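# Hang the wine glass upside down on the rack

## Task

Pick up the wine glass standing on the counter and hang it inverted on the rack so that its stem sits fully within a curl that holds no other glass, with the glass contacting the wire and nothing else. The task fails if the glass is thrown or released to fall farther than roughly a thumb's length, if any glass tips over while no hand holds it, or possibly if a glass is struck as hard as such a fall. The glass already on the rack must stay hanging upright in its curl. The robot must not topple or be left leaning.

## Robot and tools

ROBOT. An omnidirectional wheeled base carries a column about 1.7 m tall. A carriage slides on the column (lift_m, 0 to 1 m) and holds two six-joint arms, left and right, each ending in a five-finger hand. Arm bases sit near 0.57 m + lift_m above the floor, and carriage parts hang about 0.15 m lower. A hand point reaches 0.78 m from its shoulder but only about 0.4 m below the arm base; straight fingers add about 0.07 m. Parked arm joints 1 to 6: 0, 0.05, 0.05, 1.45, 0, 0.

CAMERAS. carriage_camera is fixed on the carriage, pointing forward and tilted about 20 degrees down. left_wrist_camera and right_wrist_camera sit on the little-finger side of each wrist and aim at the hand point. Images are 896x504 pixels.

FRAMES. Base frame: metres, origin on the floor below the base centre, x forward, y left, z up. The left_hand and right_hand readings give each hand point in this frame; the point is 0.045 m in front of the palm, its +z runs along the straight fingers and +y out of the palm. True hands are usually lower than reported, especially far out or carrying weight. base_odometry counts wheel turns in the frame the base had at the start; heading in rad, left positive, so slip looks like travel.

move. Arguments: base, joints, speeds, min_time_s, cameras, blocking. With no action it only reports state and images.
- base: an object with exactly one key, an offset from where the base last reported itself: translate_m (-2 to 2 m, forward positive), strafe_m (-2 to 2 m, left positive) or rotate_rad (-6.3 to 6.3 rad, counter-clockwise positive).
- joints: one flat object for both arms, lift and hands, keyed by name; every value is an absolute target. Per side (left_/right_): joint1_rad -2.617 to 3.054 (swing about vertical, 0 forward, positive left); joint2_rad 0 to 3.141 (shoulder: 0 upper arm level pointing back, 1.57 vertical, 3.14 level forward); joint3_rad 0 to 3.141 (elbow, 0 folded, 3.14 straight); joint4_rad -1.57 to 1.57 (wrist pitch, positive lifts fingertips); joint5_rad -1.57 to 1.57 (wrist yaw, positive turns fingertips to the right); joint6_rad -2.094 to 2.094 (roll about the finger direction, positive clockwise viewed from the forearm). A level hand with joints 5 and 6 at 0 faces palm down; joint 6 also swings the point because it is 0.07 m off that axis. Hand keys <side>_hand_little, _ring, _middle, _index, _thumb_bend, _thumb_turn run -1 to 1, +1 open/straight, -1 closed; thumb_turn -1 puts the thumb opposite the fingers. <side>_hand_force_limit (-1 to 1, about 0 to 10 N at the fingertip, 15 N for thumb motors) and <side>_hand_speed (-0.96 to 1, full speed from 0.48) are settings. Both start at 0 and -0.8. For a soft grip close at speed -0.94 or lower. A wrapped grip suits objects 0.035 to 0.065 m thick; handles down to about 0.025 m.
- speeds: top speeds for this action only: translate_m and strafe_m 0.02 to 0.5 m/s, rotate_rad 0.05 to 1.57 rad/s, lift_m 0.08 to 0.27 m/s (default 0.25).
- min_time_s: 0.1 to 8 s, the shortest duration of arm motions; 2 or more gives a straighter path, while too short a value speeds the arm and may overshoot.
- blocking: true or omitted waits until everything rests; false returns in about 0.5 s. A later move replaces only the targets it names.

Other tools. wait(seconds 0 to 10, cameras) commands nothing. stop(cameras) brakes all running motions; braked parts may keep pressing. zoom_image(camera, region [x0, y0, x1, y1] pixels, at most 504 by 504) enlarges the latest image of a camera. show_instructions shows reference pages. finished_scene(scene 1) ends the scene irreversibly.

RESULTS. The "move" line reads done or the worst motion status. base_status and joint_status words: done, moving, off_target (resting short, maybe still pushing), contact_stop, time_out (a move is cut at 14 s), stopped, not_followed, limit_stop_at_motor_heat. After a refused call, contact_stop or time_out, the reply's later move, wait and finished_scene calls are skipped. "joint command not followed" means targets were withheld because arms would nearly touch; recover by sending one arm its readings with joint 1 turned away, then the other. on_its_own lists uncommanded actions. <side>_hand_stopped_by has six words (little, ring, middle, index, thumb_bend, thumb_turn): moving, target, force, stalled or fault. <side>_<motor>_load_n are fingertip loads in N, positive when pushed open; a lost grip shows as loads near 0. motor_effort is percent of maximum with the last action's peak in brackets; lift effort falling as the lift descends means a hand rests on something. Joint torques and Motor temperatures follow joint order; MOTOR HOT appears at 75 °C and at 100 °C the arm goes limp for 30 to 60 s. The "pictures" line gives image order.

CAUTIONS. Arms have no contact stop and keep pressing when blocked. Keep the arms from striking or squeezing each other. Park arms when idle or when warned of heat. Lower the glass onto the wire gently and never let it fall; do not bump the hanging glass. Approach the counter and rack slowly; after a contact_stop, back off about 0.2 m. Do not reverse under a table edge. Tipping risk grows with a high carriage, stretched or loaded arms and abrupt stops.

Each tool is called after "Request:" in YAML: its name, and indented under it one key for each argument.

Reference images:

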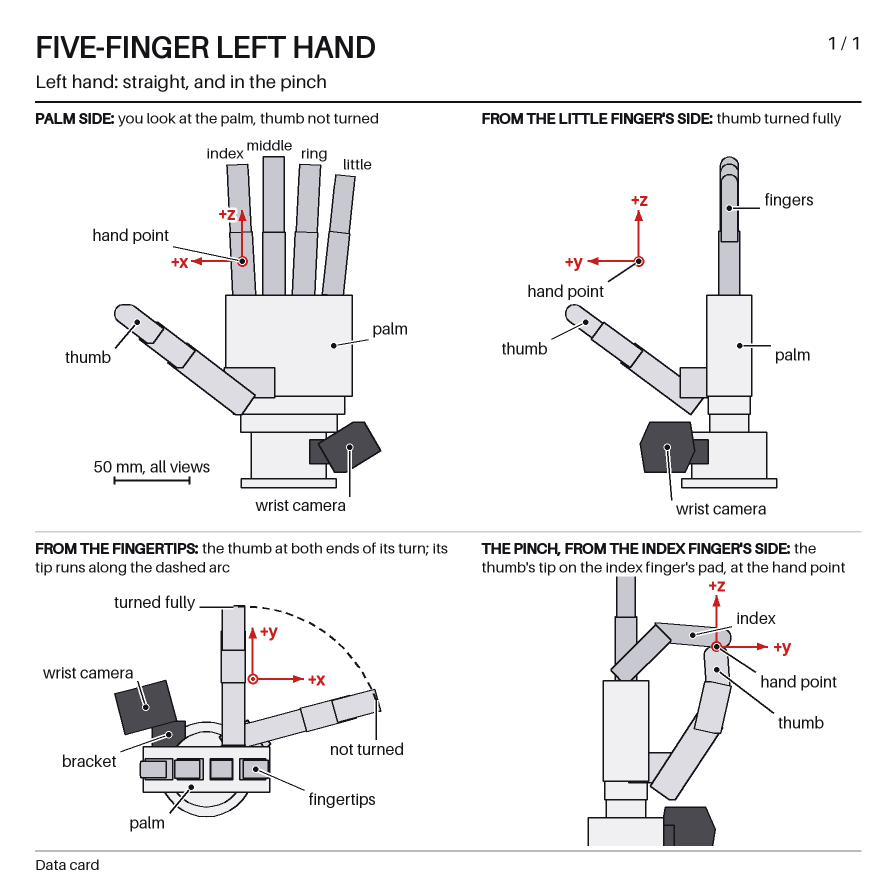

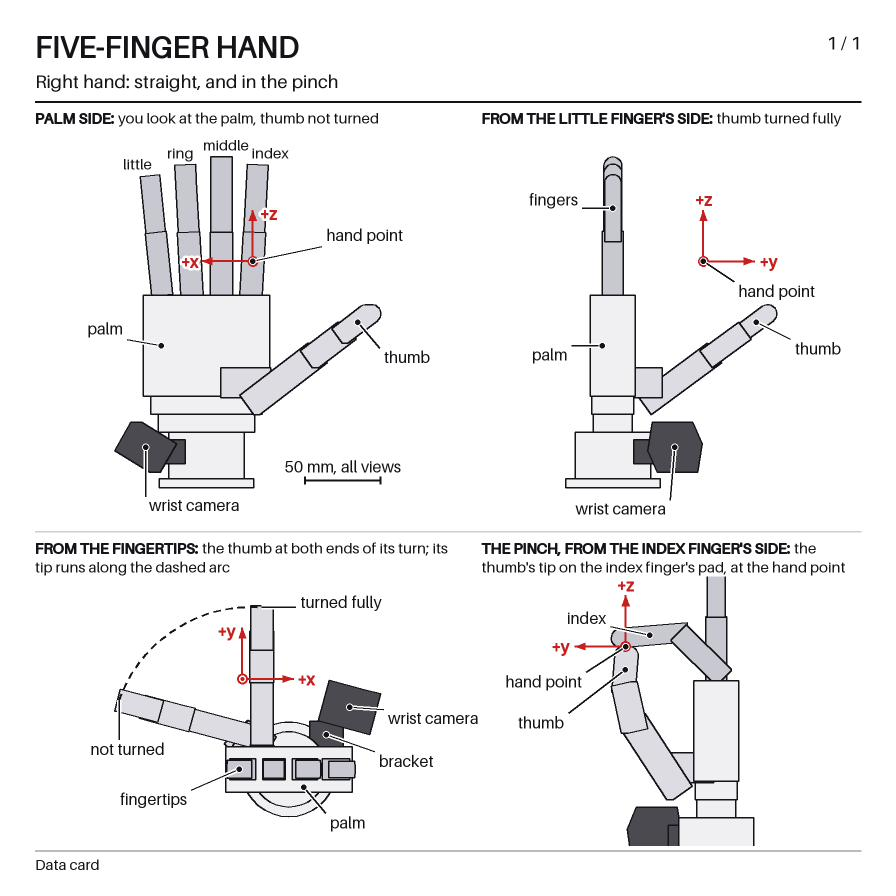

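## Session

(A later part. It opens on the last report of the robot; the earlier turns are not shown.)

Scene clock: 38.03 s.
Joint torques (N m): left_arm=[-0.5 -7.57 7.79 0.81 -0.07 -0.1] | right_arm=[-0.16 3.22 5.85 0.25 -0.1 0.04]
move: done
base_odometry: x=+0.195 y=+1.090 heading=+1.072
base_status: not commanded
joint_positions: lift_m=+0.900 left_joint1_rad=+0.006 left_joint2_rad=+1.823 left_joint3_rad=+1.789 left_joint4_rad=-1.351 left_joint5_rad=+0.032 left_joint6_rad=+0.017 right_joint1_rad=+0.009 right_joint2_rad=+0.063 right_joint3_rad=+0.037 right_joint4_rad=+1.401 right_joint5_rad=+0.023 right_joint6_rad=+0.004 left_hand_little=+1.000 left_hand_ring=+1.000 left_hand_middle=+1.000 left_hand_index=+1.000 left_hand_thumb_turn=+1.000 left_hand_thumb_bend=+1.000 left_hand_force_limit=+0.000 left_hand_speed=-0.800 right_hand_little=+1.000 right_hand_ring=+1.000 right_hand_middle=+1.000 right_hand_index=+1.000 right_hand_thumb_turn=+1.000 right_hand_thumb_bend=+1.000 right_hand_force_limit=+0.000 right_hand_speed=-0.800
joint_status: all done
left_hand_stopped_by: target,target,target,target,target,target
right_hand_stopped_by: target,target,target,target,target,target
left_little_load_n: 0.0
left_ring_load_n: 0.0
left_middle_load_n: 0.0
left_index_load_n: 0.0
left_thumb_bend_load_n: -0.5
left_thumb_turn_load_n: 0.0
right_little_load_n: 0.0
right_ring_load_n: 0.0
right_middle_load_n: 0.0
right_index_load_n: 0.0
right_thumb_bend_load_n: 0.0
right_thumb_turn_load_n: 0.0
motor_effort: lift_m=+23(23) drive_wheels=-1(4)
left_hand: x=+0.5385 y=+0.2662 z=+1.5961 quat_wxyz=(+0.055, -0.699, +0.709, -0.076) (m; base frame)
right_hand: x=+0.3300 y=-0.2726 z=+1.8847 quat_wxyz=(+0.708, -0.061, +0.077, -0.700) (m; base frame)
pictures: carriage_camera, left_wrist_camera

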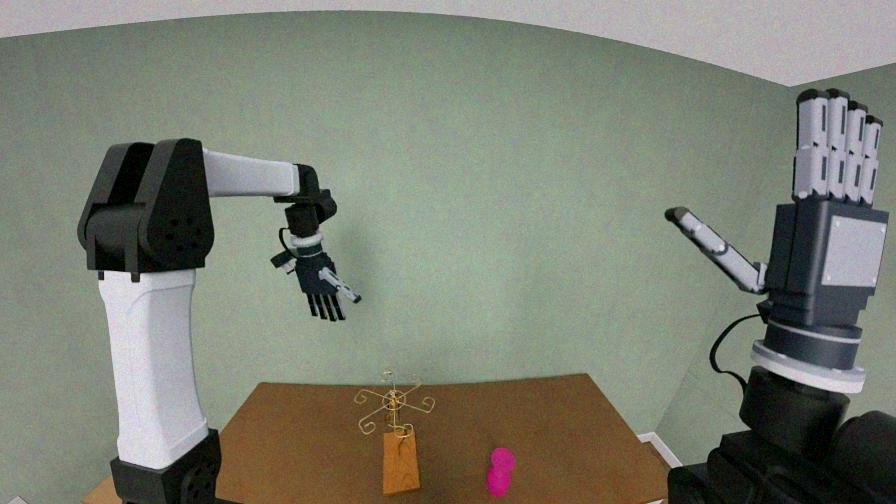

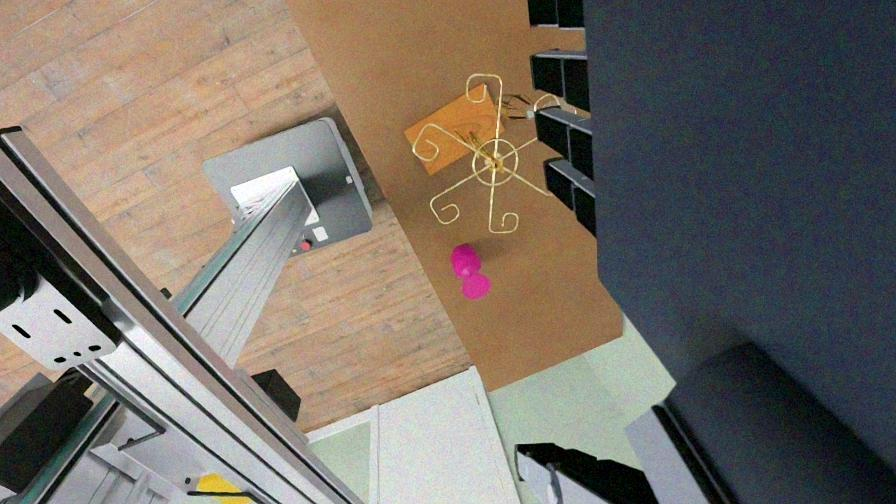

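Request:
move:
  joints: {"left_joint2_rad": 2.26, "left_joint3_rad": 2.22, "left_joint4_rad": -1.287}
  min_time_s: 2
  cameras: ["left_wrist_camera", "carriage_camera"]

Request:
zoom_image:
  camera: "left_wrist_camera"
  region: [300, 60, 540, 270]

Scene clock: 41.00 s.
Joint torques (N m): left_arm=[-0.51 -10.81 7.83 0.87 -0.1 -0.1] | right_arm=[-0.16 3.22 5.86 0.26 -0.1 0.04]
move: done
base_odometry: x=+0.195 y=+1.090 heading=+1.072
base_status: not commanded
joint_positions: lift_m=+0.900 left_joint1_rad=+0.006 left_joint2_rad=+2.256 left_joint3_rad=+2.195 left_joint4_rad=-1.302 left_joint5_rad=+0.032 left_joint6_rad=+0.017 right_joint1_rad=+0.009 right_joint2_rad=+0.063 right_joint3_rad=+0.037 right_joint4_rad=+1.401 right_joint5_rad=+0.023 right_joint6_rad=+0.004 left_hand_little=+1.000 left_hand_ring=+1.000 left_hand_middle=+1.000 left_hand_index=+1.000 left_hand_thumb_turn=+1.000 left_hand_thumb_bend=+1.000 left_hand_force_limit=+0.000 left_hand_speed=-0.800 right_hand_little=+1.000 right_hand_ring=+1.000 right_hand_middle=+1.000 right_hand_index=+1.000 right_hand_thumb_turn=+1.000 right_hand_thumb_bend=+1.000 right_hand_force_limit=+0.000 right_hand_speed=-0.800
joint_status: all done
left_hand_stopped_by: target,target,target,target,target,target
right_hand_stopped_by: target,target,target,target,target,target
left_little_load_n: 0.0
left_ring_load_n: 0.0
left_middle_load_n: 0.0
left_index_load_n: 0.0
left_thumb_bend_load_n: 0.0
left_thumb_turn_load_n: 0.0
right_little_load_n: 0.0
right_ring_load_n: 0.0
right_middle_load_n: 0.0
right_index_load_n: 0.0
right_thumb_bend_load_n: 0.0
right_thumb_turn_load_n: 0.0
motor_effort: lift_m=+23(23) drive_wheels=-2(5)
left_hand: x=+0.6469 y=+0.2668 z=+1.5377 quat_wxyz=(+0.063, -0.698, +0.708, -0.083) (m; base frame)
right_hand: x=+0.3300 y=-0.2726 z=+1.8847 quat_wxyz=(+0.708, -0.061, +0.077, -0.700) (m; base frame)
pictures: carriage_camera, left_wrist_camera

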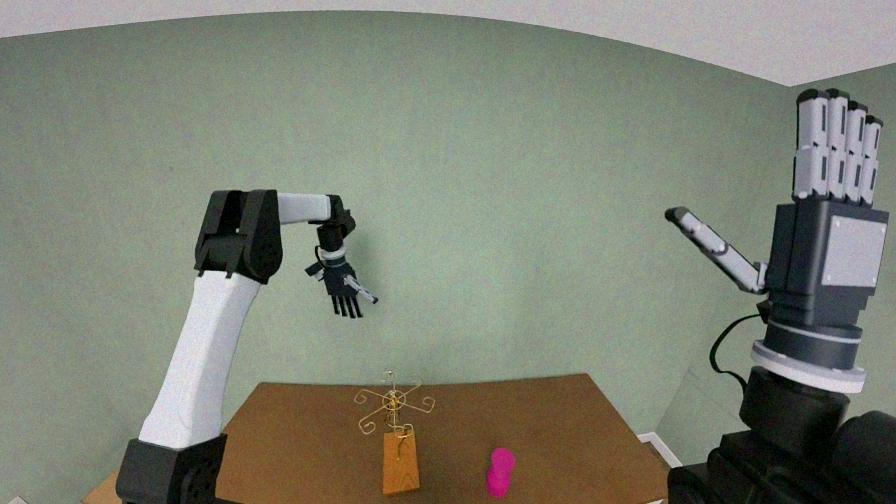

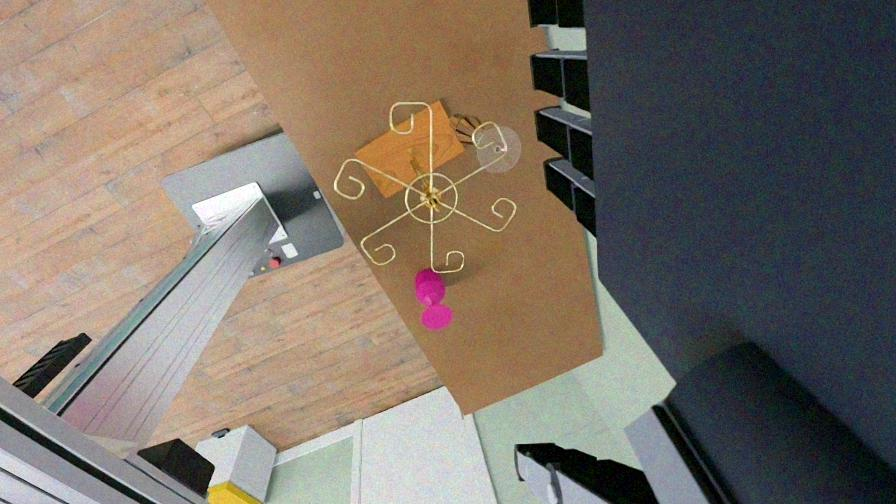

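Scaled by 2.100 from the camera's 896x504 image, which has a finer 1280x720 frame.

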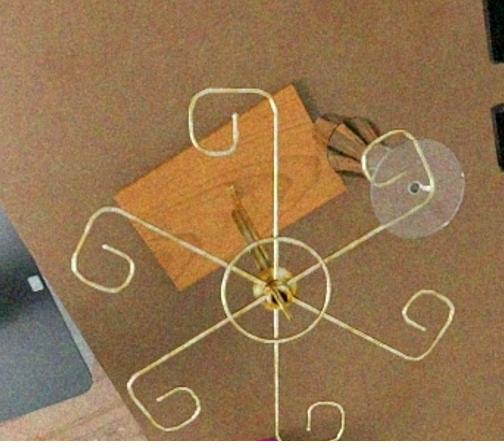

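Request:
zoom_image:
  camera: "carriage_camera"
  region: [340, 360, 540, 504]

Scaled by 2.520 from the camera's 896x504 image, which has a finer 1280x720 frame.

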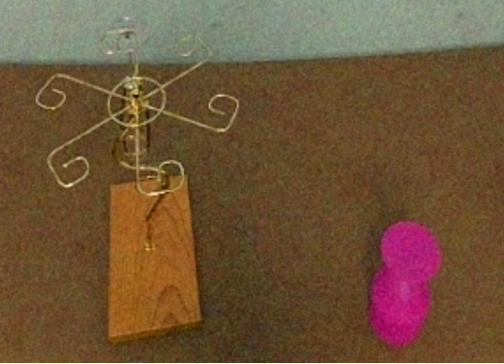

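Request:
move:
  base: {"translate_m": -0.42}
  joints: {"left_hand_thumb_turn": -1, "left_hand_speed": 0.0}
  speeds: {"translate_m": 0.2}
  cameras: []

Request:
move:
  base: {"strafe_m": -0.51}
  joints: {"left_joint1_rad": 0.0, "left_joint2_rad": 2.38, "left_joint3_rad": 1.03, "left_joint4_rad": 1.376, "left_joint5_rad": 0.0, "left_joint6_rad": 1.57}
  speeds: {"strafe_m": 0.2}
  min_time_s: 3
  cameras: ["carriage_camera", "left_wrist_camera"]

Scene clock: 49.40 s.
Joint torques (N m): left_arm=[-0.53 -11.02 7.99 0.79 -0.12 -0.1] | right_arm=[-0.16 3.22 5.85 0.27 -0.11 0.04]
Motor temperatures (°C): left_arm=[27 43 48 38 26 26] | right_arm=[26 32 42 31 25 27]
move: done
base_odometry: x=-0.006 y=+0.721 heading=+1.072
base_status: done
joint_positions: lift_m=+0.900 left_joint1_rad=+0.006 left_joint2_rad=+2.260 left_joint3_rad=+2.195 left_joint4_rad=-1.296 left_joint5_rad=+0.032 left_joint6_rad=+0.017 right_joint1_rad=+0.009 right_joint2_rad=+0.063 right_joint3_rad=+0.037 right_joint4_rad=+1.401 right_joint5_rad=+0.023 right_joint6_rad=+0.004 left_hand_little=+1.000 left_hand_ring=+1.000 left_hand_middle=+1.000 left_hand_index=+1.000 left_hand_thumb_turn=-1.000 left_hand_thumb_bend=+1.000 left_hand_force_limit=+0.000 left_hand_speed=+0.000 right_hand_little=+1.000 right_hand_ring=+1.000 right_hand_middle=+1.000 right_hand_index=+1.000 right_hand_thumb_turn=+1.000 right_hand_thumb_bend=+1.000 right_hand_force_limit=+0.000 right_hand_speed=-0.800
joint_status: all done
left_hand_stopped_by: target,target,target,target,target,target
right_hand_stopped_by: target,target,target,target,target,target
left_little_load_n: 0.0
left_ring_load_n: 0.0
left_middle_load_n: 0.0
left_index_load_n: 0.0
left_thumb_bend_load_n: 0.0
left_thumb_turn_load_n: 0.0
right_little_load_n: 0.0
right_ring_load_n: 0.0
right_middle_load_n: 0.0
right_index_load_n: 0.0
right_thumb_bend_load_n: 0.0
right_thumb_turn_load_n: 0.0
motor_effort: lift_m=+23(23) drive_wheels=-1(9)
left_hand: x=+0.6485 y=+0.2668 z=+1.5364 quat_wxyz=(+0.064, -0.698, +0.708, -0.084) (m; base frame)
right_hand: x=+0.3299 y=-0.2726 z=+1.8848 quat_wxyz=(+0.708, -0.061, +0.077, -0.700) (m; base frame)
pictures: none
No camera images: "cameras" was empty.

Scene clock: 53.03 s.
Joint torques (N m): left_arm=[-0.5 -10.13 3.97 2.58 -0.27 0] | right_arm=[-0.16 3.21 5.85 0.25 -0.06 0.04]
move: done
base_odometry: x=+0.442 y=+0.477 heading=+1.072
base_status: done
joint_positions: lift_m=+0.900 left_joint1_rad=+0.000 left_joint2_rad=+2.375 left_joint3_rad=+1.033 left_joint4_rad=+1.351 left_joint5_rad=+0.016 left_joint6_rad=+1.563 right_joint1_rad=+0.009 right_joint2_rad=+0.063 right_joint3_rad=+0.037 right_joint4_rad=+1.401 right_joint5_rad=+0.023 right_joint6_rad=+0.004 left_hand_little=+1.000 left_hand_ring=+1.000 left_hand_middle=+1.000 left_hand_index=+1.000 left_hand_thumb_turn=-1.000 left_hand_thumb_bend=+1.000 left_hand_force_limit=+0.000 left_hand_speed=+0.000 right_hand_little=+1.000 right_hand_ring=+1.000 right_hand_middle=+1.000 right_hand_index=+1.000 right_hand_thumb_turn=+1.000 right_hand_thumb_bend=+1.000 right_hand_force_limit=+0.000 right_hand_speed=-0.800
joint_status: all done
left_hand_stopped_by: target,target,target,target,target,target
right_hand_stopped_by: target,target,target,target,target,target
left_little_load_n: 0.0
left_ring_load_n: 0.0
left_middle_load_n: 0.0
left_index_load_n: 0.0
left_thumb_bend_load_n: 0.0
left_thumb_turn_load_n: 0.5
right_little_load_n: 0.0
right_ring_load_n: 0.0
right_middle_load_n: 0.0
right_index_load_n: 0.0
right_thumb_bend_load_n: 0.0
right_thumb_turn_load_n: 0.0
motor_effort: lift_m=+22(23) drive_wheels=-2(7)
left_hand: x=+0.8093 y=+0.3570 z=+1.4914 quat_wxyz=(+0.710, +0.003, +0.704, -0.008) (m; base frame)
right_hand: x=+0.3299 y=-0.2726 z=+1.8848 quat_wxyz=(+0.708, -0.061, +0.077, -0.700) (m; base frame)
pictures: carriage_camera, left_wrist_camera

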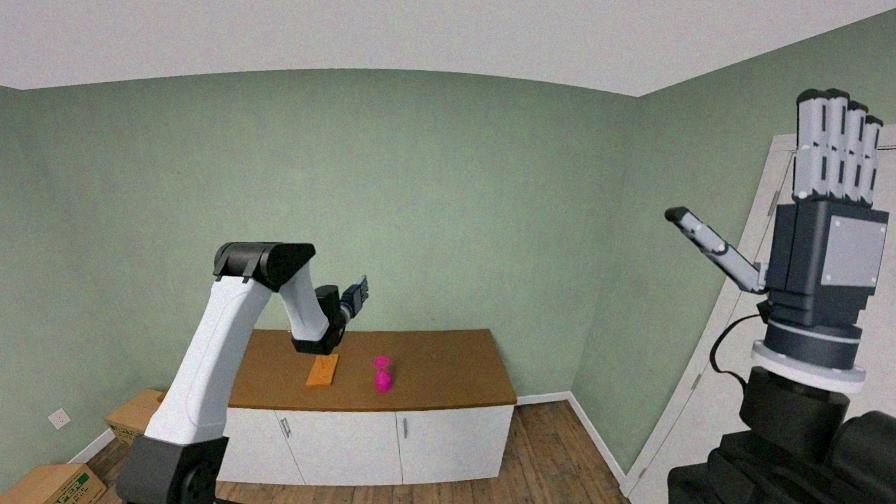

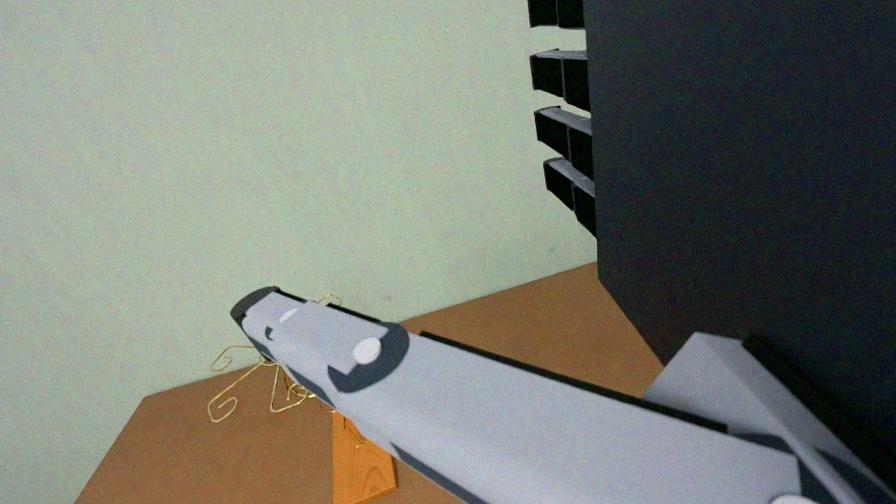

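Request:
move:
  base: {"translate_m": -0.12}
  speeds: {"translate_m": 0.2}
  cameras: []

Request:
move:
  joints: {"lift_m": 0.34}
  cameras: ["carriage_camera", "left_wrist_camera"]

Request:
zoom_image:
  camera: "carriage_camera"
  region: [270, 120, 470, 320]

Scene clock: 55.20 s.
Joint torques (N m): left_arm=[-0.51 -10.03 3.95 2.58 -0.25 -0.01] | right_arm=[-0.14 3.17 5.96 0.25 -0.1 0.04]
move: done
base_odometry: x=+0.385 y=+0.372 heading=+1.072
base_status: done
joint_positions: lift_m=+0.900 left_joint1_rad=+0.000 left_joint2_rad=+2.375 left_joint3_rad=+1.033 left_joint4_rad=+1.355 left_joint5_rad=+0.014 left_joint6_rad=+1.563 right_joint1_rad=+0.009 right_joint2_rad=+0.063 right_joint3_rad=+0.037 right_joint4_rad=+1.403 right_joint5_rad=+0.023 right_joint6_rad=+0.004 left_hand_little=+1.000 left_hand_ring=+1.000 left_hand_middle=+1.000 left_hand_index=+1.000 left_hand_thumb_turn=-1.000 left_hand_thumb_bend=+1.000 left_hand_force_limit=+0.000 left_hand_speed=+0.000 right_hand_little=+1.000 right_hand_ring=+1.000 right_hand_middle=+1.000 right_hand_index=+1.000 right_hand_thumb_turn=+1.000 right_hand_thumb_bend=+1.000 right_hand_force_limit=+0.000 right_hand_speed=-0.800
joint_status: not commanded
left_hand_stopped_by: target,target,target,target,target,target
right_hand_stopped_by: target,target,target,target,target,target
left_little_load_n: 0.0
left_ring_load_n: 0.0
left_middle_load_n: 0.0
left_index_load_n: 0.0
left_thumb_bend_load_n: 0.0
left_thumb_turn_load_n: 0.0
right_little_load_n: 0.0
right_ring_load_n: -0.5
right_middle_load_n: 0.0
right_index_load_n: 0.0
right_thumb_bend_load_n: 0.0
right_thumb_turn_load_n: 0.0
motor_effort: lift_m=+23(23) drive_wheels=+0(8)
left_hand: x=+0.8094 y=+0.3573 z=+1.4925 quat_wxyz=(+0.711, +0.002, +0.703, -0.008) (m; base frame)
right_hand: x=+0.3294 y=-0.2727 z=+1.8850 quat_wxyz=(+0.708, -0.061, +0.076, -0.700) (m; base frame)
pictures: none
No camera images: "cameras" was empty.

Scene clock: 57.97 s.
Joint torques (N m): left_arm=[-0.46 -11.23 4.31 2.53 -0.27 -0.01] | right_arm=[-0.14 3.33 5.85 0.19 -0.1 0.04]
move: done
base_odometry: x=+0.385 y=+0.372 heading=+1.072
base_status: not commanded
joint_positions: lift_m=+0.340 left_joint1_rad=+0.000 left_joint2_rad=+2.388 left_joint3_rad=+1.027 left_joint4_rad=+1.358 left_joint5_rad=+0.014 left_joint6_rad=+1.563 right_joint1_rad=+0.009 right_joint2_rad=+0.063 right_joint3_rad=+0.037 right_joint4_rad=+1.403 right_joint5_rad=+0.023 right_joint6_rad=+0.004 left_hand_little=+1.000 left_hand_ring=+1.000 left_hand_middle=+1.000 left_hand_index=+1.000 left_hand_thumb_turn=-1.000 left_hand_thumb_bend=+1.000 left_hand_force_limit=+0.000 left_hand_speed=+0.000 right_hand_little=+1.000 right_hand_ring=+1.000 right_hand_middle=+1.000 right_hand_index=+1.000 right_hand_thumb_turn=+1.000 right_hand_thumb_bend=+1.000 right_hand_force_limit=+0.000 right_hand_speed=-0.800
joint_status: all done
left_hand_stopped_by: target,target,target,target,target,target
right_hand_stopped_by: target,target,target,target,target,target
left_little_load_n: 0.0
left_ring_load_n: 0.0
left_middle_load_n: 0.0
left_index_load_n: 0.0
left_thumb_bend_load_n: 0.0
left_thumb_turn_load_n: 0.5
right_little_load_n: 0.0
right_ring_load_n: 0.0
right_middle_load_n: 0.0
right_index_load_n: 0.0
right_thumb_bend_load_n: 0.0
right_thumb_turn_load_n: 0.0
motor_effort: lift_m=+21(22) drive_wheels=-1(3)
left_hand: x=+0.8070 y=+0.3574 z=+0.9242 quat_wxyz=(+0.706, +0.002, +0.708, -0.008) (m; base frame)
right_hand: x=+0.3294 y=-0.2727 z=+1.3252 quat_wxyz=(+0.708, -0.061, +0.076, -0.700) (m; base frame)
pictures: carriage_camera, left_wrist_camera

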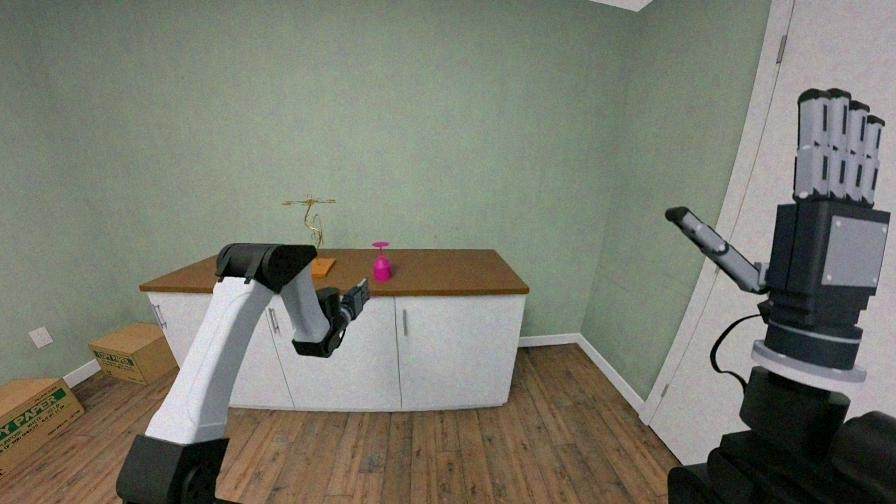

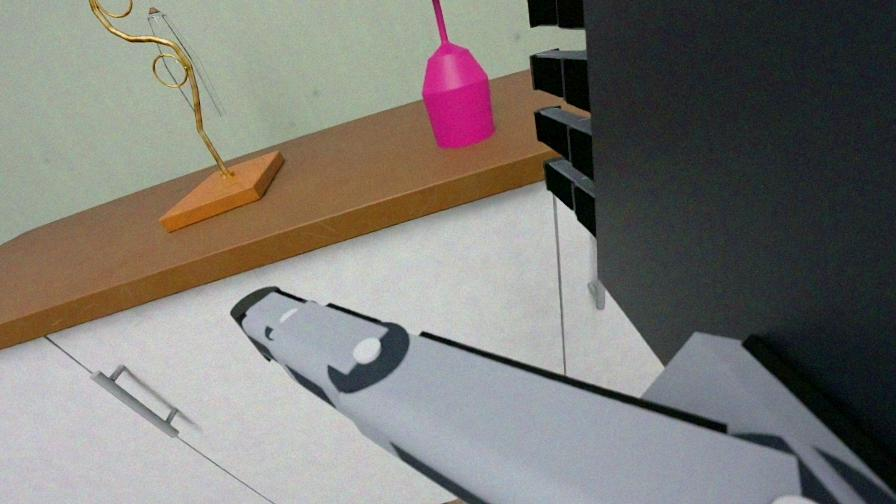

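Scaled by 2.520 from the camera's 896x504 image, which has a finer 1280x720 frame.

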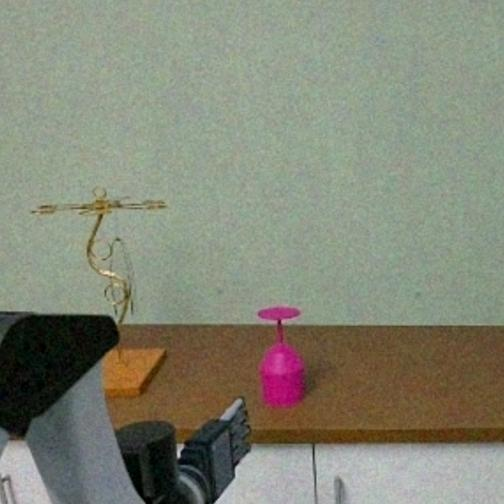

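Request:
move:
  base: {"translate_m": 0.1}
  speeds: {"translate_m": 0.1}
  cameras: ["carriage_camera", "left_wrist_camera"]

Request:
zoom_image:
  camera: "carriage_camera"
  region: [330, 180, 430, 320]

Scene clock: 60.33 s.
Joint torques (N m): left_arm=[-0.57 -11.17 4.37 2.53 -0.26 0] | right_arm=[-0.14 3.23 5.83 0.23 -0.1 0.04]
move: done
base_odometry: x=+0.433 y=+0.459 heading=+1.072
base_status: done
joint_positions: lift_m=+0.340 left_joint1_rad=+0.000 left_joint2_rad=+2.388 left_joint3_rad=+1.027 left_joint4_rad=+1.359 left_joint5_rad=+0.014 left_joint6_rad=+1.563 right_joint1_rad=+0.009 right_joint2_rad=+0.063 right_joint3_rad=+0.037 right_joint4_rad=+1.403 right_joint5_rad=+0.023 right_joint6_rad=+0.004 left_hand_little=+1.000 left_hand_ring=+1.000 left_hand_middle=+1.000 left_hand_index=+1.000 left_hand_thumb_turn=-1.000 left_hand_thumb_bend=+1.000 left_hand_force_limit=+0.000 left_hand_speed=+0.000 right_hand_little=+1.000 right_hand_ring=+1.000 right_hand_middle=+1.000 right_hand_index=+1.000 right_hand_thumb_turn=+1.000 right_hand_thumb_bend=+1.000 right_hand_force_limit=+0.000 right_hand_speed=-0.800
joint_status: not commanded
left_hand_stopped_by: target,target,target,target,target,target
right_hand_stopped_by: target,target,target,target,target,target
left_little_load_n: -0.5
left_ring_load_n: 0.0
left_middle_load_n: 0.0
left_index_load_n: 0.0
left_thumb_bend_load_n: 0.0
left_thumb_turn_load_n: 0.5
right_little_load_n: -0.5
right_ring_load_n: 0.0
right_middle_load_n: 0.0
right_index_load_n: 0.0
right_thumb_bend_load_n: 0.0
right_thumb_turn_load_n: 0.0
motor_effort: lift_m=+21(22) drive_wheels=-1(7)
left_hand: x=+0.8071 y=+0.3574 z=+0.9243 quat_wxyz=(+0.706, +0.002, +0.708, -0.008) (m; base frame)
right_hand: x=+0.3294 y=-0.2727 z=+1.3252 quat_wxyz=(+0.708, -0.061, +0.076, -0.700) (m; base frame)
pictures: carriage_camera, left_wrist_camera

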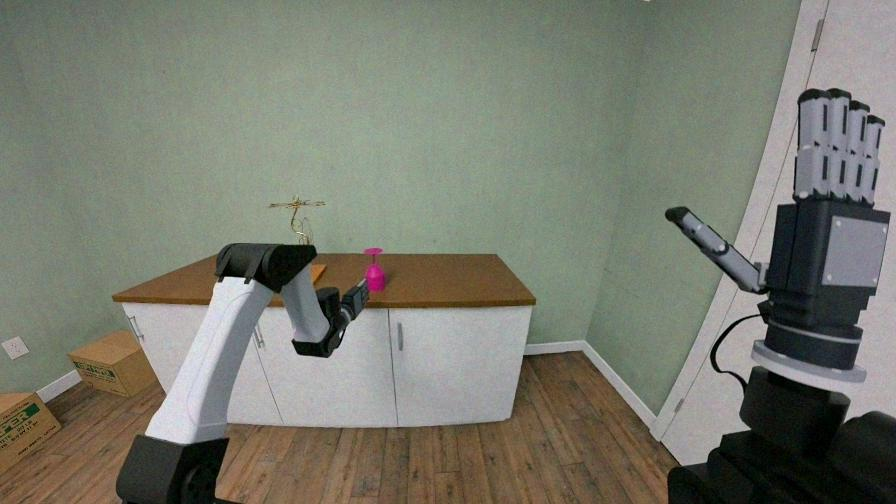

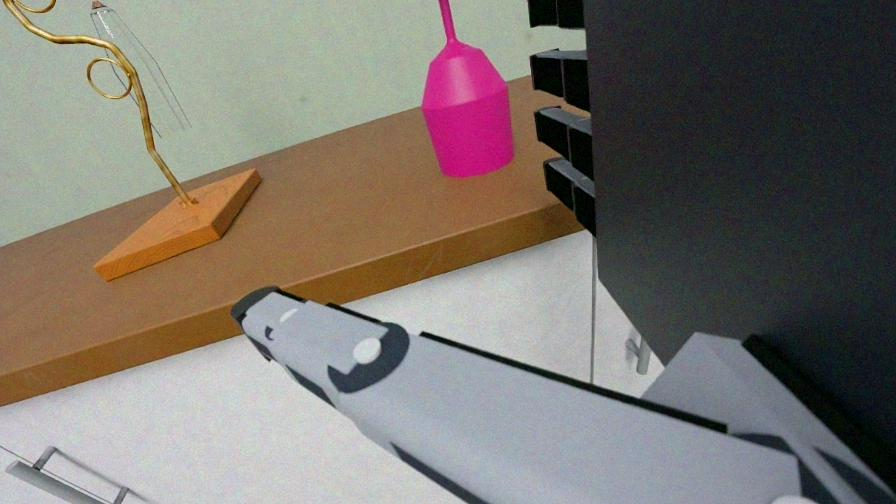

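Scaled by 3.600 from the camera's 896x504 image, which has a finer 1280x720 frame.

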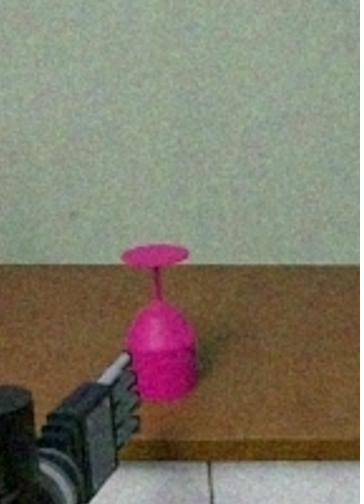

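Request:
move:
  base: {"strafe_m": -0.065}
  joints: {"lift_m": 0.36}
  speeds: {"strafe_m": 0.1}
  cameras: ["carriage_camera", "left_wrist_camera"]

Request:
zoom_image:
  camera: "carriage_camera"
  region: [320, 200, 420, 340]

Scene clock: 63.07 s.
Joint torques (N m): left_arm=[-0.31 -11.34 4.4 2.44 -0.24 -0.01] | right_arm=[-0.16 3.22 5.85 0.24 -0.1 0.04]
move: done
base_odometry: x=+0.489 y=+0.428 heading=+1.072
base_status: done
joint_positions: lift_m=+0.360 left_joint1_rad=+0.000 left_joint2_rad=+2.390 left_joint3_rad=+1.027 left_joint4_rad=+1.367 left_joint5_rad=+0.011 left_joint6_rad=+1.563 right_joint1_rad=+0.009 right_joint2_rad=+0.063 right_joint3_rad=+0.037 right_joint4_rad=+1.403 right_joint5_rad=+0.023 right_joint6_rad=+0.004 left_hand_little=+1.000 left_hand_ring=+1.000 left_hand_middle=+1.000 left_hand_index=+1.000 left_hand_thumb_turn=-1.000 left_hand_thumb_bend=+1.000 left_hand_force_limit=+0.000 left_hand_speed=+0.000 right_hand_little=+1.000 right_hand_ring=+1.000 right_hand_middle=+1.000 right_hand_index=+1.000 right_hand_thumb_turn=+1.000 right_hand_thumb_bend=+1.000 right_hand_force_limit=+0.000 right_hand_speed=-0.800
joint_status: all done
left_hand_stopped_by: target,target,target,target,target,target
right_hand_stopped_by: target,target,target,target,target,target
left_little_load_n: 0.0
left_ring_load_n: 0.0
left_middle_load_n: 0.0
left_index_load_n: 0.0
left_thumb_bend_load_n: 0.0
left_thumb_turn_load_n: 0.5
right_little_load_n: 0.0
right_ring_load_n: 0.0
right_middle_load_n: 0.0
right_index_load_n: 0.0
right_thumb_bend_load_n: 0.0
right_thumb_turn_load_n: 0.0
motor_effort: lift_m=+22(27) drive_wheels=-2(8)
left_hand: x=+0.8070 y=+0.3578 z=+0.9452 quat_wxyz=(+0.708, +0.002, +0.706, -0.007) (m; base frame)
right_hand: x=+0.3294 y=-0.2726 z=+1.3450 quat_wxyz=(+0.708, -0.061, +0.076, -0.700) (m; base frame)
pictures: carriage_camera, left_wrist_camera

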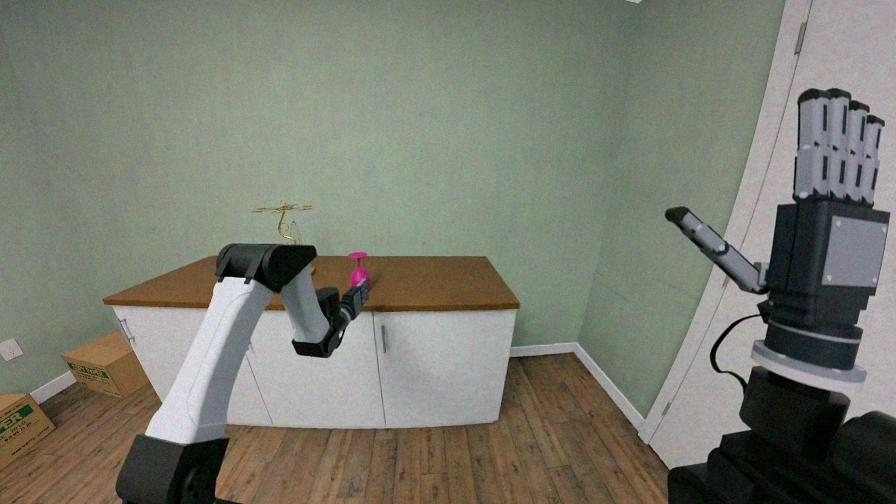

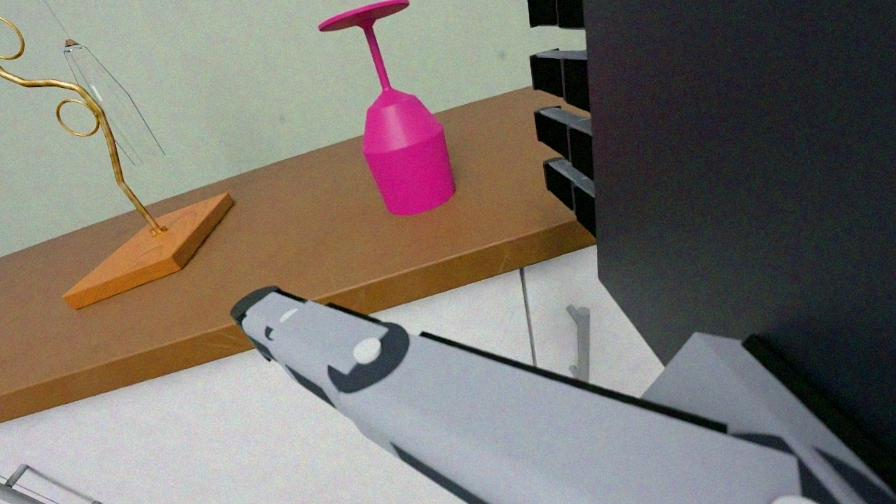

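Scaled by 3.600 from the camera's 896x504 image, which has a finer 1280x720 frame.

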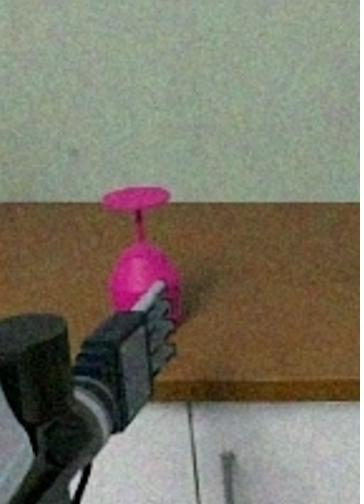

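Request:
move:
  base: {"translate_m": 0.07}
  speeds: {"translate_m": 0.08}
  cameras: ["carriage_camera", "left_wrist_camera"]

Request:
zoom_image:
  camera: "carriage_camera"
  region: [310, 200, 410, 340]

Scene clock: 65.80 s.
Joint torques (N m): left_arm=[-0.5 -11.34 4.3 2.46 -0.24 -0.01] | right_arm=[-0.16 3.22 5.85 0.22 -0.1 0.04]
move: done
base_odometry: x=+0.523 y=+0.489 heading=+1.071
base_status: done
joint_positions: lift_m=+0.360 left_joint1_rad=+0.000 left_joint2_rad=+2.390 left_joint3_rad=+1.027 left_joint4_rad=+1.366 left_joint5_rad=+0.011 left_joint6_rad=+1.563 right_joint1_rad=+0.009 right_joint2_rad=+0.063 right_joint3_rad=+0.037 right_joint4_rad=+1.403 right_joint5_rad=+0.023 right_joint6_rad=+0.004 left_hand_little=+1.000 left_hand_ring=+1.000 left_hand_middle=+1.000 left_hand_index=+1.000 left_hand_thumb_turn=-1.000 left_hand_thumb_bend=+1.000 left_hand_force_limit=+0.000 left_hand_speed=+0.000 right_hand_little=+1.000 right_hand_ring=+1.000 right_hand_middle=+1.000 right_hand_index=+1.000 right_hand_thumb_turn=+1.000 right_hand_thumb_bend=+1.000 right_hand_force_limit=+0.000 right_hand_speed=-0.800
joint_status: not commanded
left_hand_stopped_by: target,target,target,target,target,target
right_hand_stopped_by: target,target,target,target,target,target
left_little_load_n: 0.0
left_ring_load_n: 0.0
left_middle_load_n: 0.0
left_index_load_n: 0.0
left_thumb_bend_load_n: 0.0
left_thumb_turn_load_n: 0.5
right_little_load_n: 0.0
right_ring_load_n: 0.0
right_middle_load_n: 0.0
right_index_load_n: 0.0
right_thumb_bend_load_n: 0.0
right_thumb_turn_load_n: 0.0
motor_effort: lift_m=+22(23) drive_wheels=-4(7)
left_hand: x=+0.8070 y=+0.3578 z=+0.9450 quat_wxyz=(+0.708, +0.002, +0.706, -0.007) (m; base frame)
right_hand: x=+0.3293 y=-0.2726 z=+1.3450 quat_wxyz=(+0.708, -0.061, +0.076, -0.700) (m; base frame)
pictures: carriage_camera, left_wrist_camera

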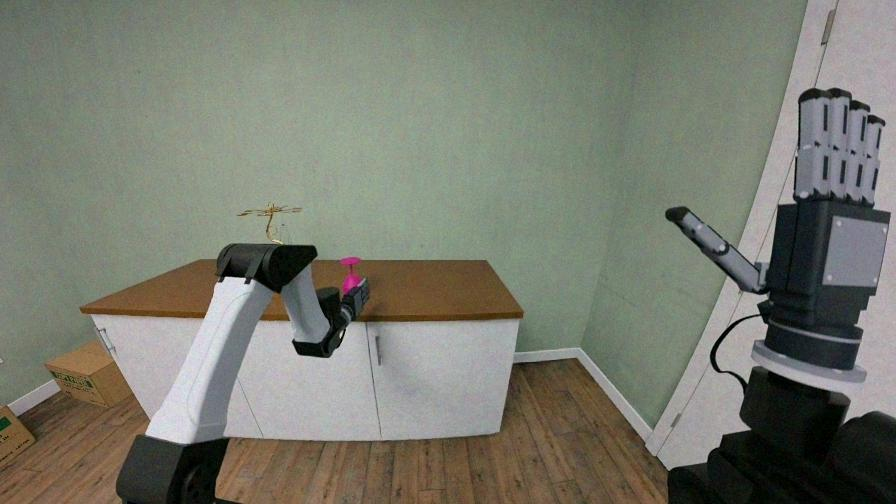

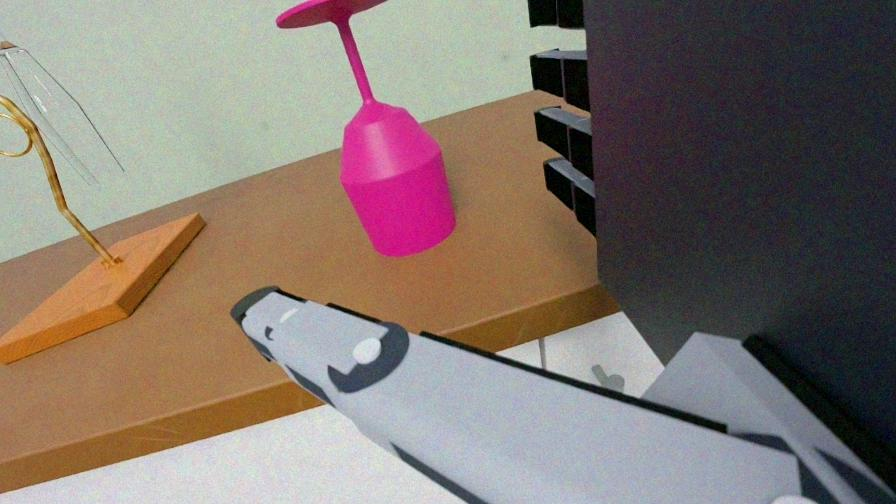

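Scaled by 3.600 from the camera's 896x504 image, which has a finer 1280x720 frame.

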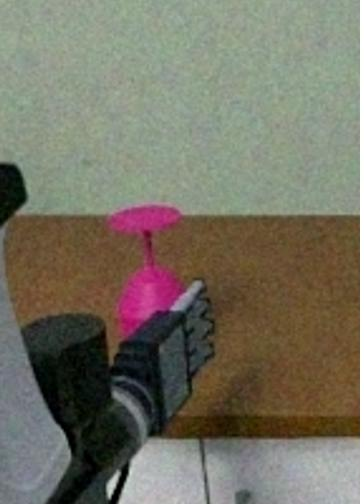

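Request:
move:
  base: {"strafe_m": 0.025}
  speeds: {"strafe_m": 0.05}
  cameras: ["left_wrist_camera"]

Request:
move:
  base: {"translate_m": 0.07}
  speeds: {"translate_m": 0.08}
  cameras: ["carriage_camera", "left_wrist_camera"]

Request:
zoom_image:
  camera: "carriage_camera"
  region: [290, 200, 390, 340]

Scene clock: 68.10 s.
Joint torques (N m): left_arm=[-0.58 -11.37 4.37 2.44 -0.22 -0.01] | right_arm=[-0.16 3.23 5.83 0.22 -0.12 0.04]
move: done
base_odometry: x=+0.501 y=+0.501 heading=+1.071
base_status: done
joint_positions: lift_m=+0.360 left_joint1_rad=+0.000 left_joint2_rad=+2.390 left_joint3_rad=+1.027 left_joint4_rad=+1.366 left_joint5_rad=+0.011 left_joint6_rad=+1.563 right_joint1_rad=+0.009 right_joint2_rad=+0.063 right_joint3_rad=+0.037 right_joint4_rad=+1.403 right_joint5_rad=+0.023 right_joint6_rad=+0.004 left_hand_little=+1.000 left_hand_ring=+1.000 left_hand_middle=+1.000 left_hand_index=+1.000 left_hand_thumb_turn=-1.000 left_hand_thumb_bend=+1.000 left_hand_force_limit=+0.000 left_hand_speed=+0.000 right_hand_little=+1.000 right_hand_ring=+1.000 right_hand_middle=+1.000 right_hand_index=+1.000 right_hand_thumb_turn=+1.000 right_hand_thumb_bend=+1.000 right_hand_force_limit=+0.000 right_hand_speed=-0.800
joint_status: not commanded
left_hand_stopped_by: target,target,target,target,target,target
right_hand_stopped_by: target,target,target,target,target,target
left_little_load_n: 0.0
left_ring_load_n: 0.0
left_middle_load_n: 0.0
left_index_load_n: 0.0
left_thumb_bend_load_n: 0.0
left_thumb_turn_load_n: 0.5
right_little_load_n: 0.0
right_ring_load_n: 0.0
right_middle_load_n: 0.0
right_index_load_n: 0.0
right_thumb_bend_load_n: 0.0
right_thumb_turn_load_n: -0.5
motor_effort: lift_m=+23(23) drive_wheels=-1(6)
left_hand: x=+0.8070 y=+0.3579 z=+0.9450 quat_wxyz=(+0.708, +0.001, +0.706, -0.007) (m; base frame)
right_hand: x=+0.3293 y=-0.2727 z=+1.3451 quat_wxyz=(+0.708, -0.060, +0.076, -0.700) (m; base frame)
pictures: left_wrist_camera

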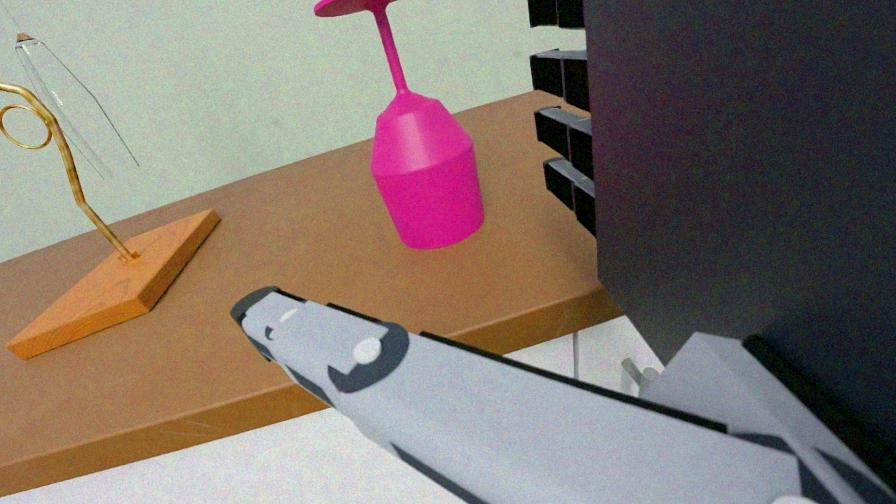

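Scene clock: 69.60 s.
Joint torques (N m): left_arm=[-0.58 -11.32 4.38 2.45 -0.26 0] | right_arm=[-0.14 3.22 5.83 0.22 -0.1 0.04]
Motor temperatures (°C): left_arm=[27 48 47 42 26 26] | right_arm=[26 32 43 30 25 27]
move: done
base_odometry: x=+0.535 y=+0.563 heading=+1.071
base_status: done
joint_positions: lift_m=+0.360 left_joint1_rad=+0.000 left_joint2_rad=+2.390 left_joint3_rad=+1.027 left_joint4_rad=+1.366 left_joint5_rad=+0.011 left_joint6_rad=+1.563 right_joint1_rad=+0.009 right_joint2_rad=+0.063 right_joint3_rad=+0.037 right_joint4_rad=+1.404 right_joint5_rad=+0.023 right_joint6_rad=+0.004 left_hand_little=+1.000 left_hand_ring=+1.000 left_hand_middle=+1.000 left_hand_index=+1.000 left_hand_thumb_turn=-1.000 left_hand_thumb_bend=+1.000 left_hand_force_limit=+0.000 left_hand_speed=+0.000 right_hand_little=+1.000 right_hand_ring=+1.000 right_hand_middle=+1.000 right_hand_index=+1.000 right_hand_thumb_turn=+1.000 right_hand_thumb_bend=+1.000 right_hand_force_limit=+0.000 right_hand_speed=-0.800
joint_status: not commanded
left_hand_stopped_by: target,target,target,target,target,target
right_hand_stopped_by: target,target,target,target,target,target
left_little_load_n: 0.0
left_ring_load_n: 0.0
left_middle_load_n: 0.0
left_index_load_n: 0.0
left_thumb_bend_load_n: 0.0
left_thumb_turn_load_n: 0.5
right_little_load_n: 0.0
right_ring_load_n: 0.0
right_middle_load_n: 0.0
right_index_load_n: 0.0
right_thumb_bend_load_n: 0.0
right_thumb_turn_load_n: 0.0
motor_effort: lift_m=+22(23) drive_wheels=-1(8)
left_hand: x=+0.8070 y=+0.3579 z=+0.9450 quat_wxyz=(+0.708, +0.001, +0.706, -0.007) (m; base frame)
right_hand: x=+0.3291 y=-0.2727 z=+1.3451 quat_wxyz=(+0.708, -0.060, +0.076, -0.700) (m; base frame)
pictures: carriage_camera, left_wrist_camera

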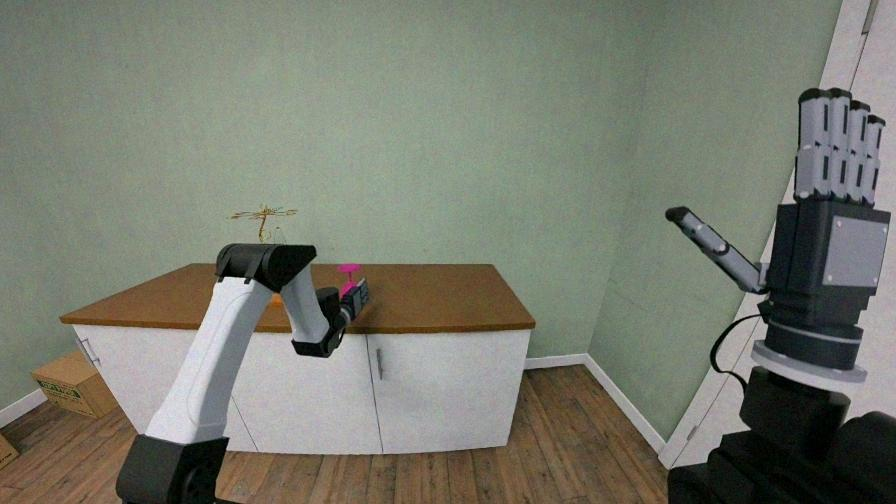

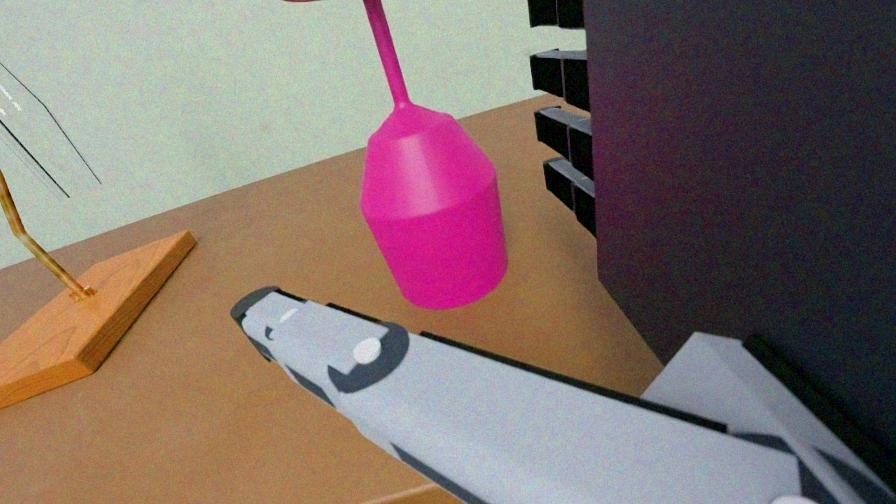

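Scaled by 3.600 from the camera's 896x504 image, which has a finer 1280x720 frame.

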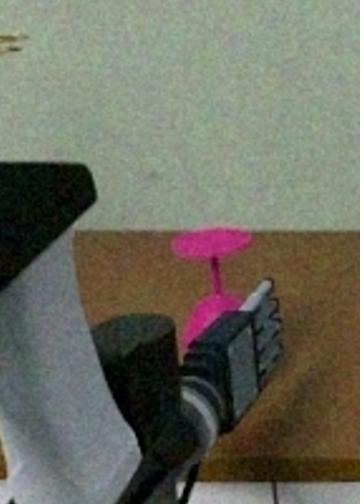

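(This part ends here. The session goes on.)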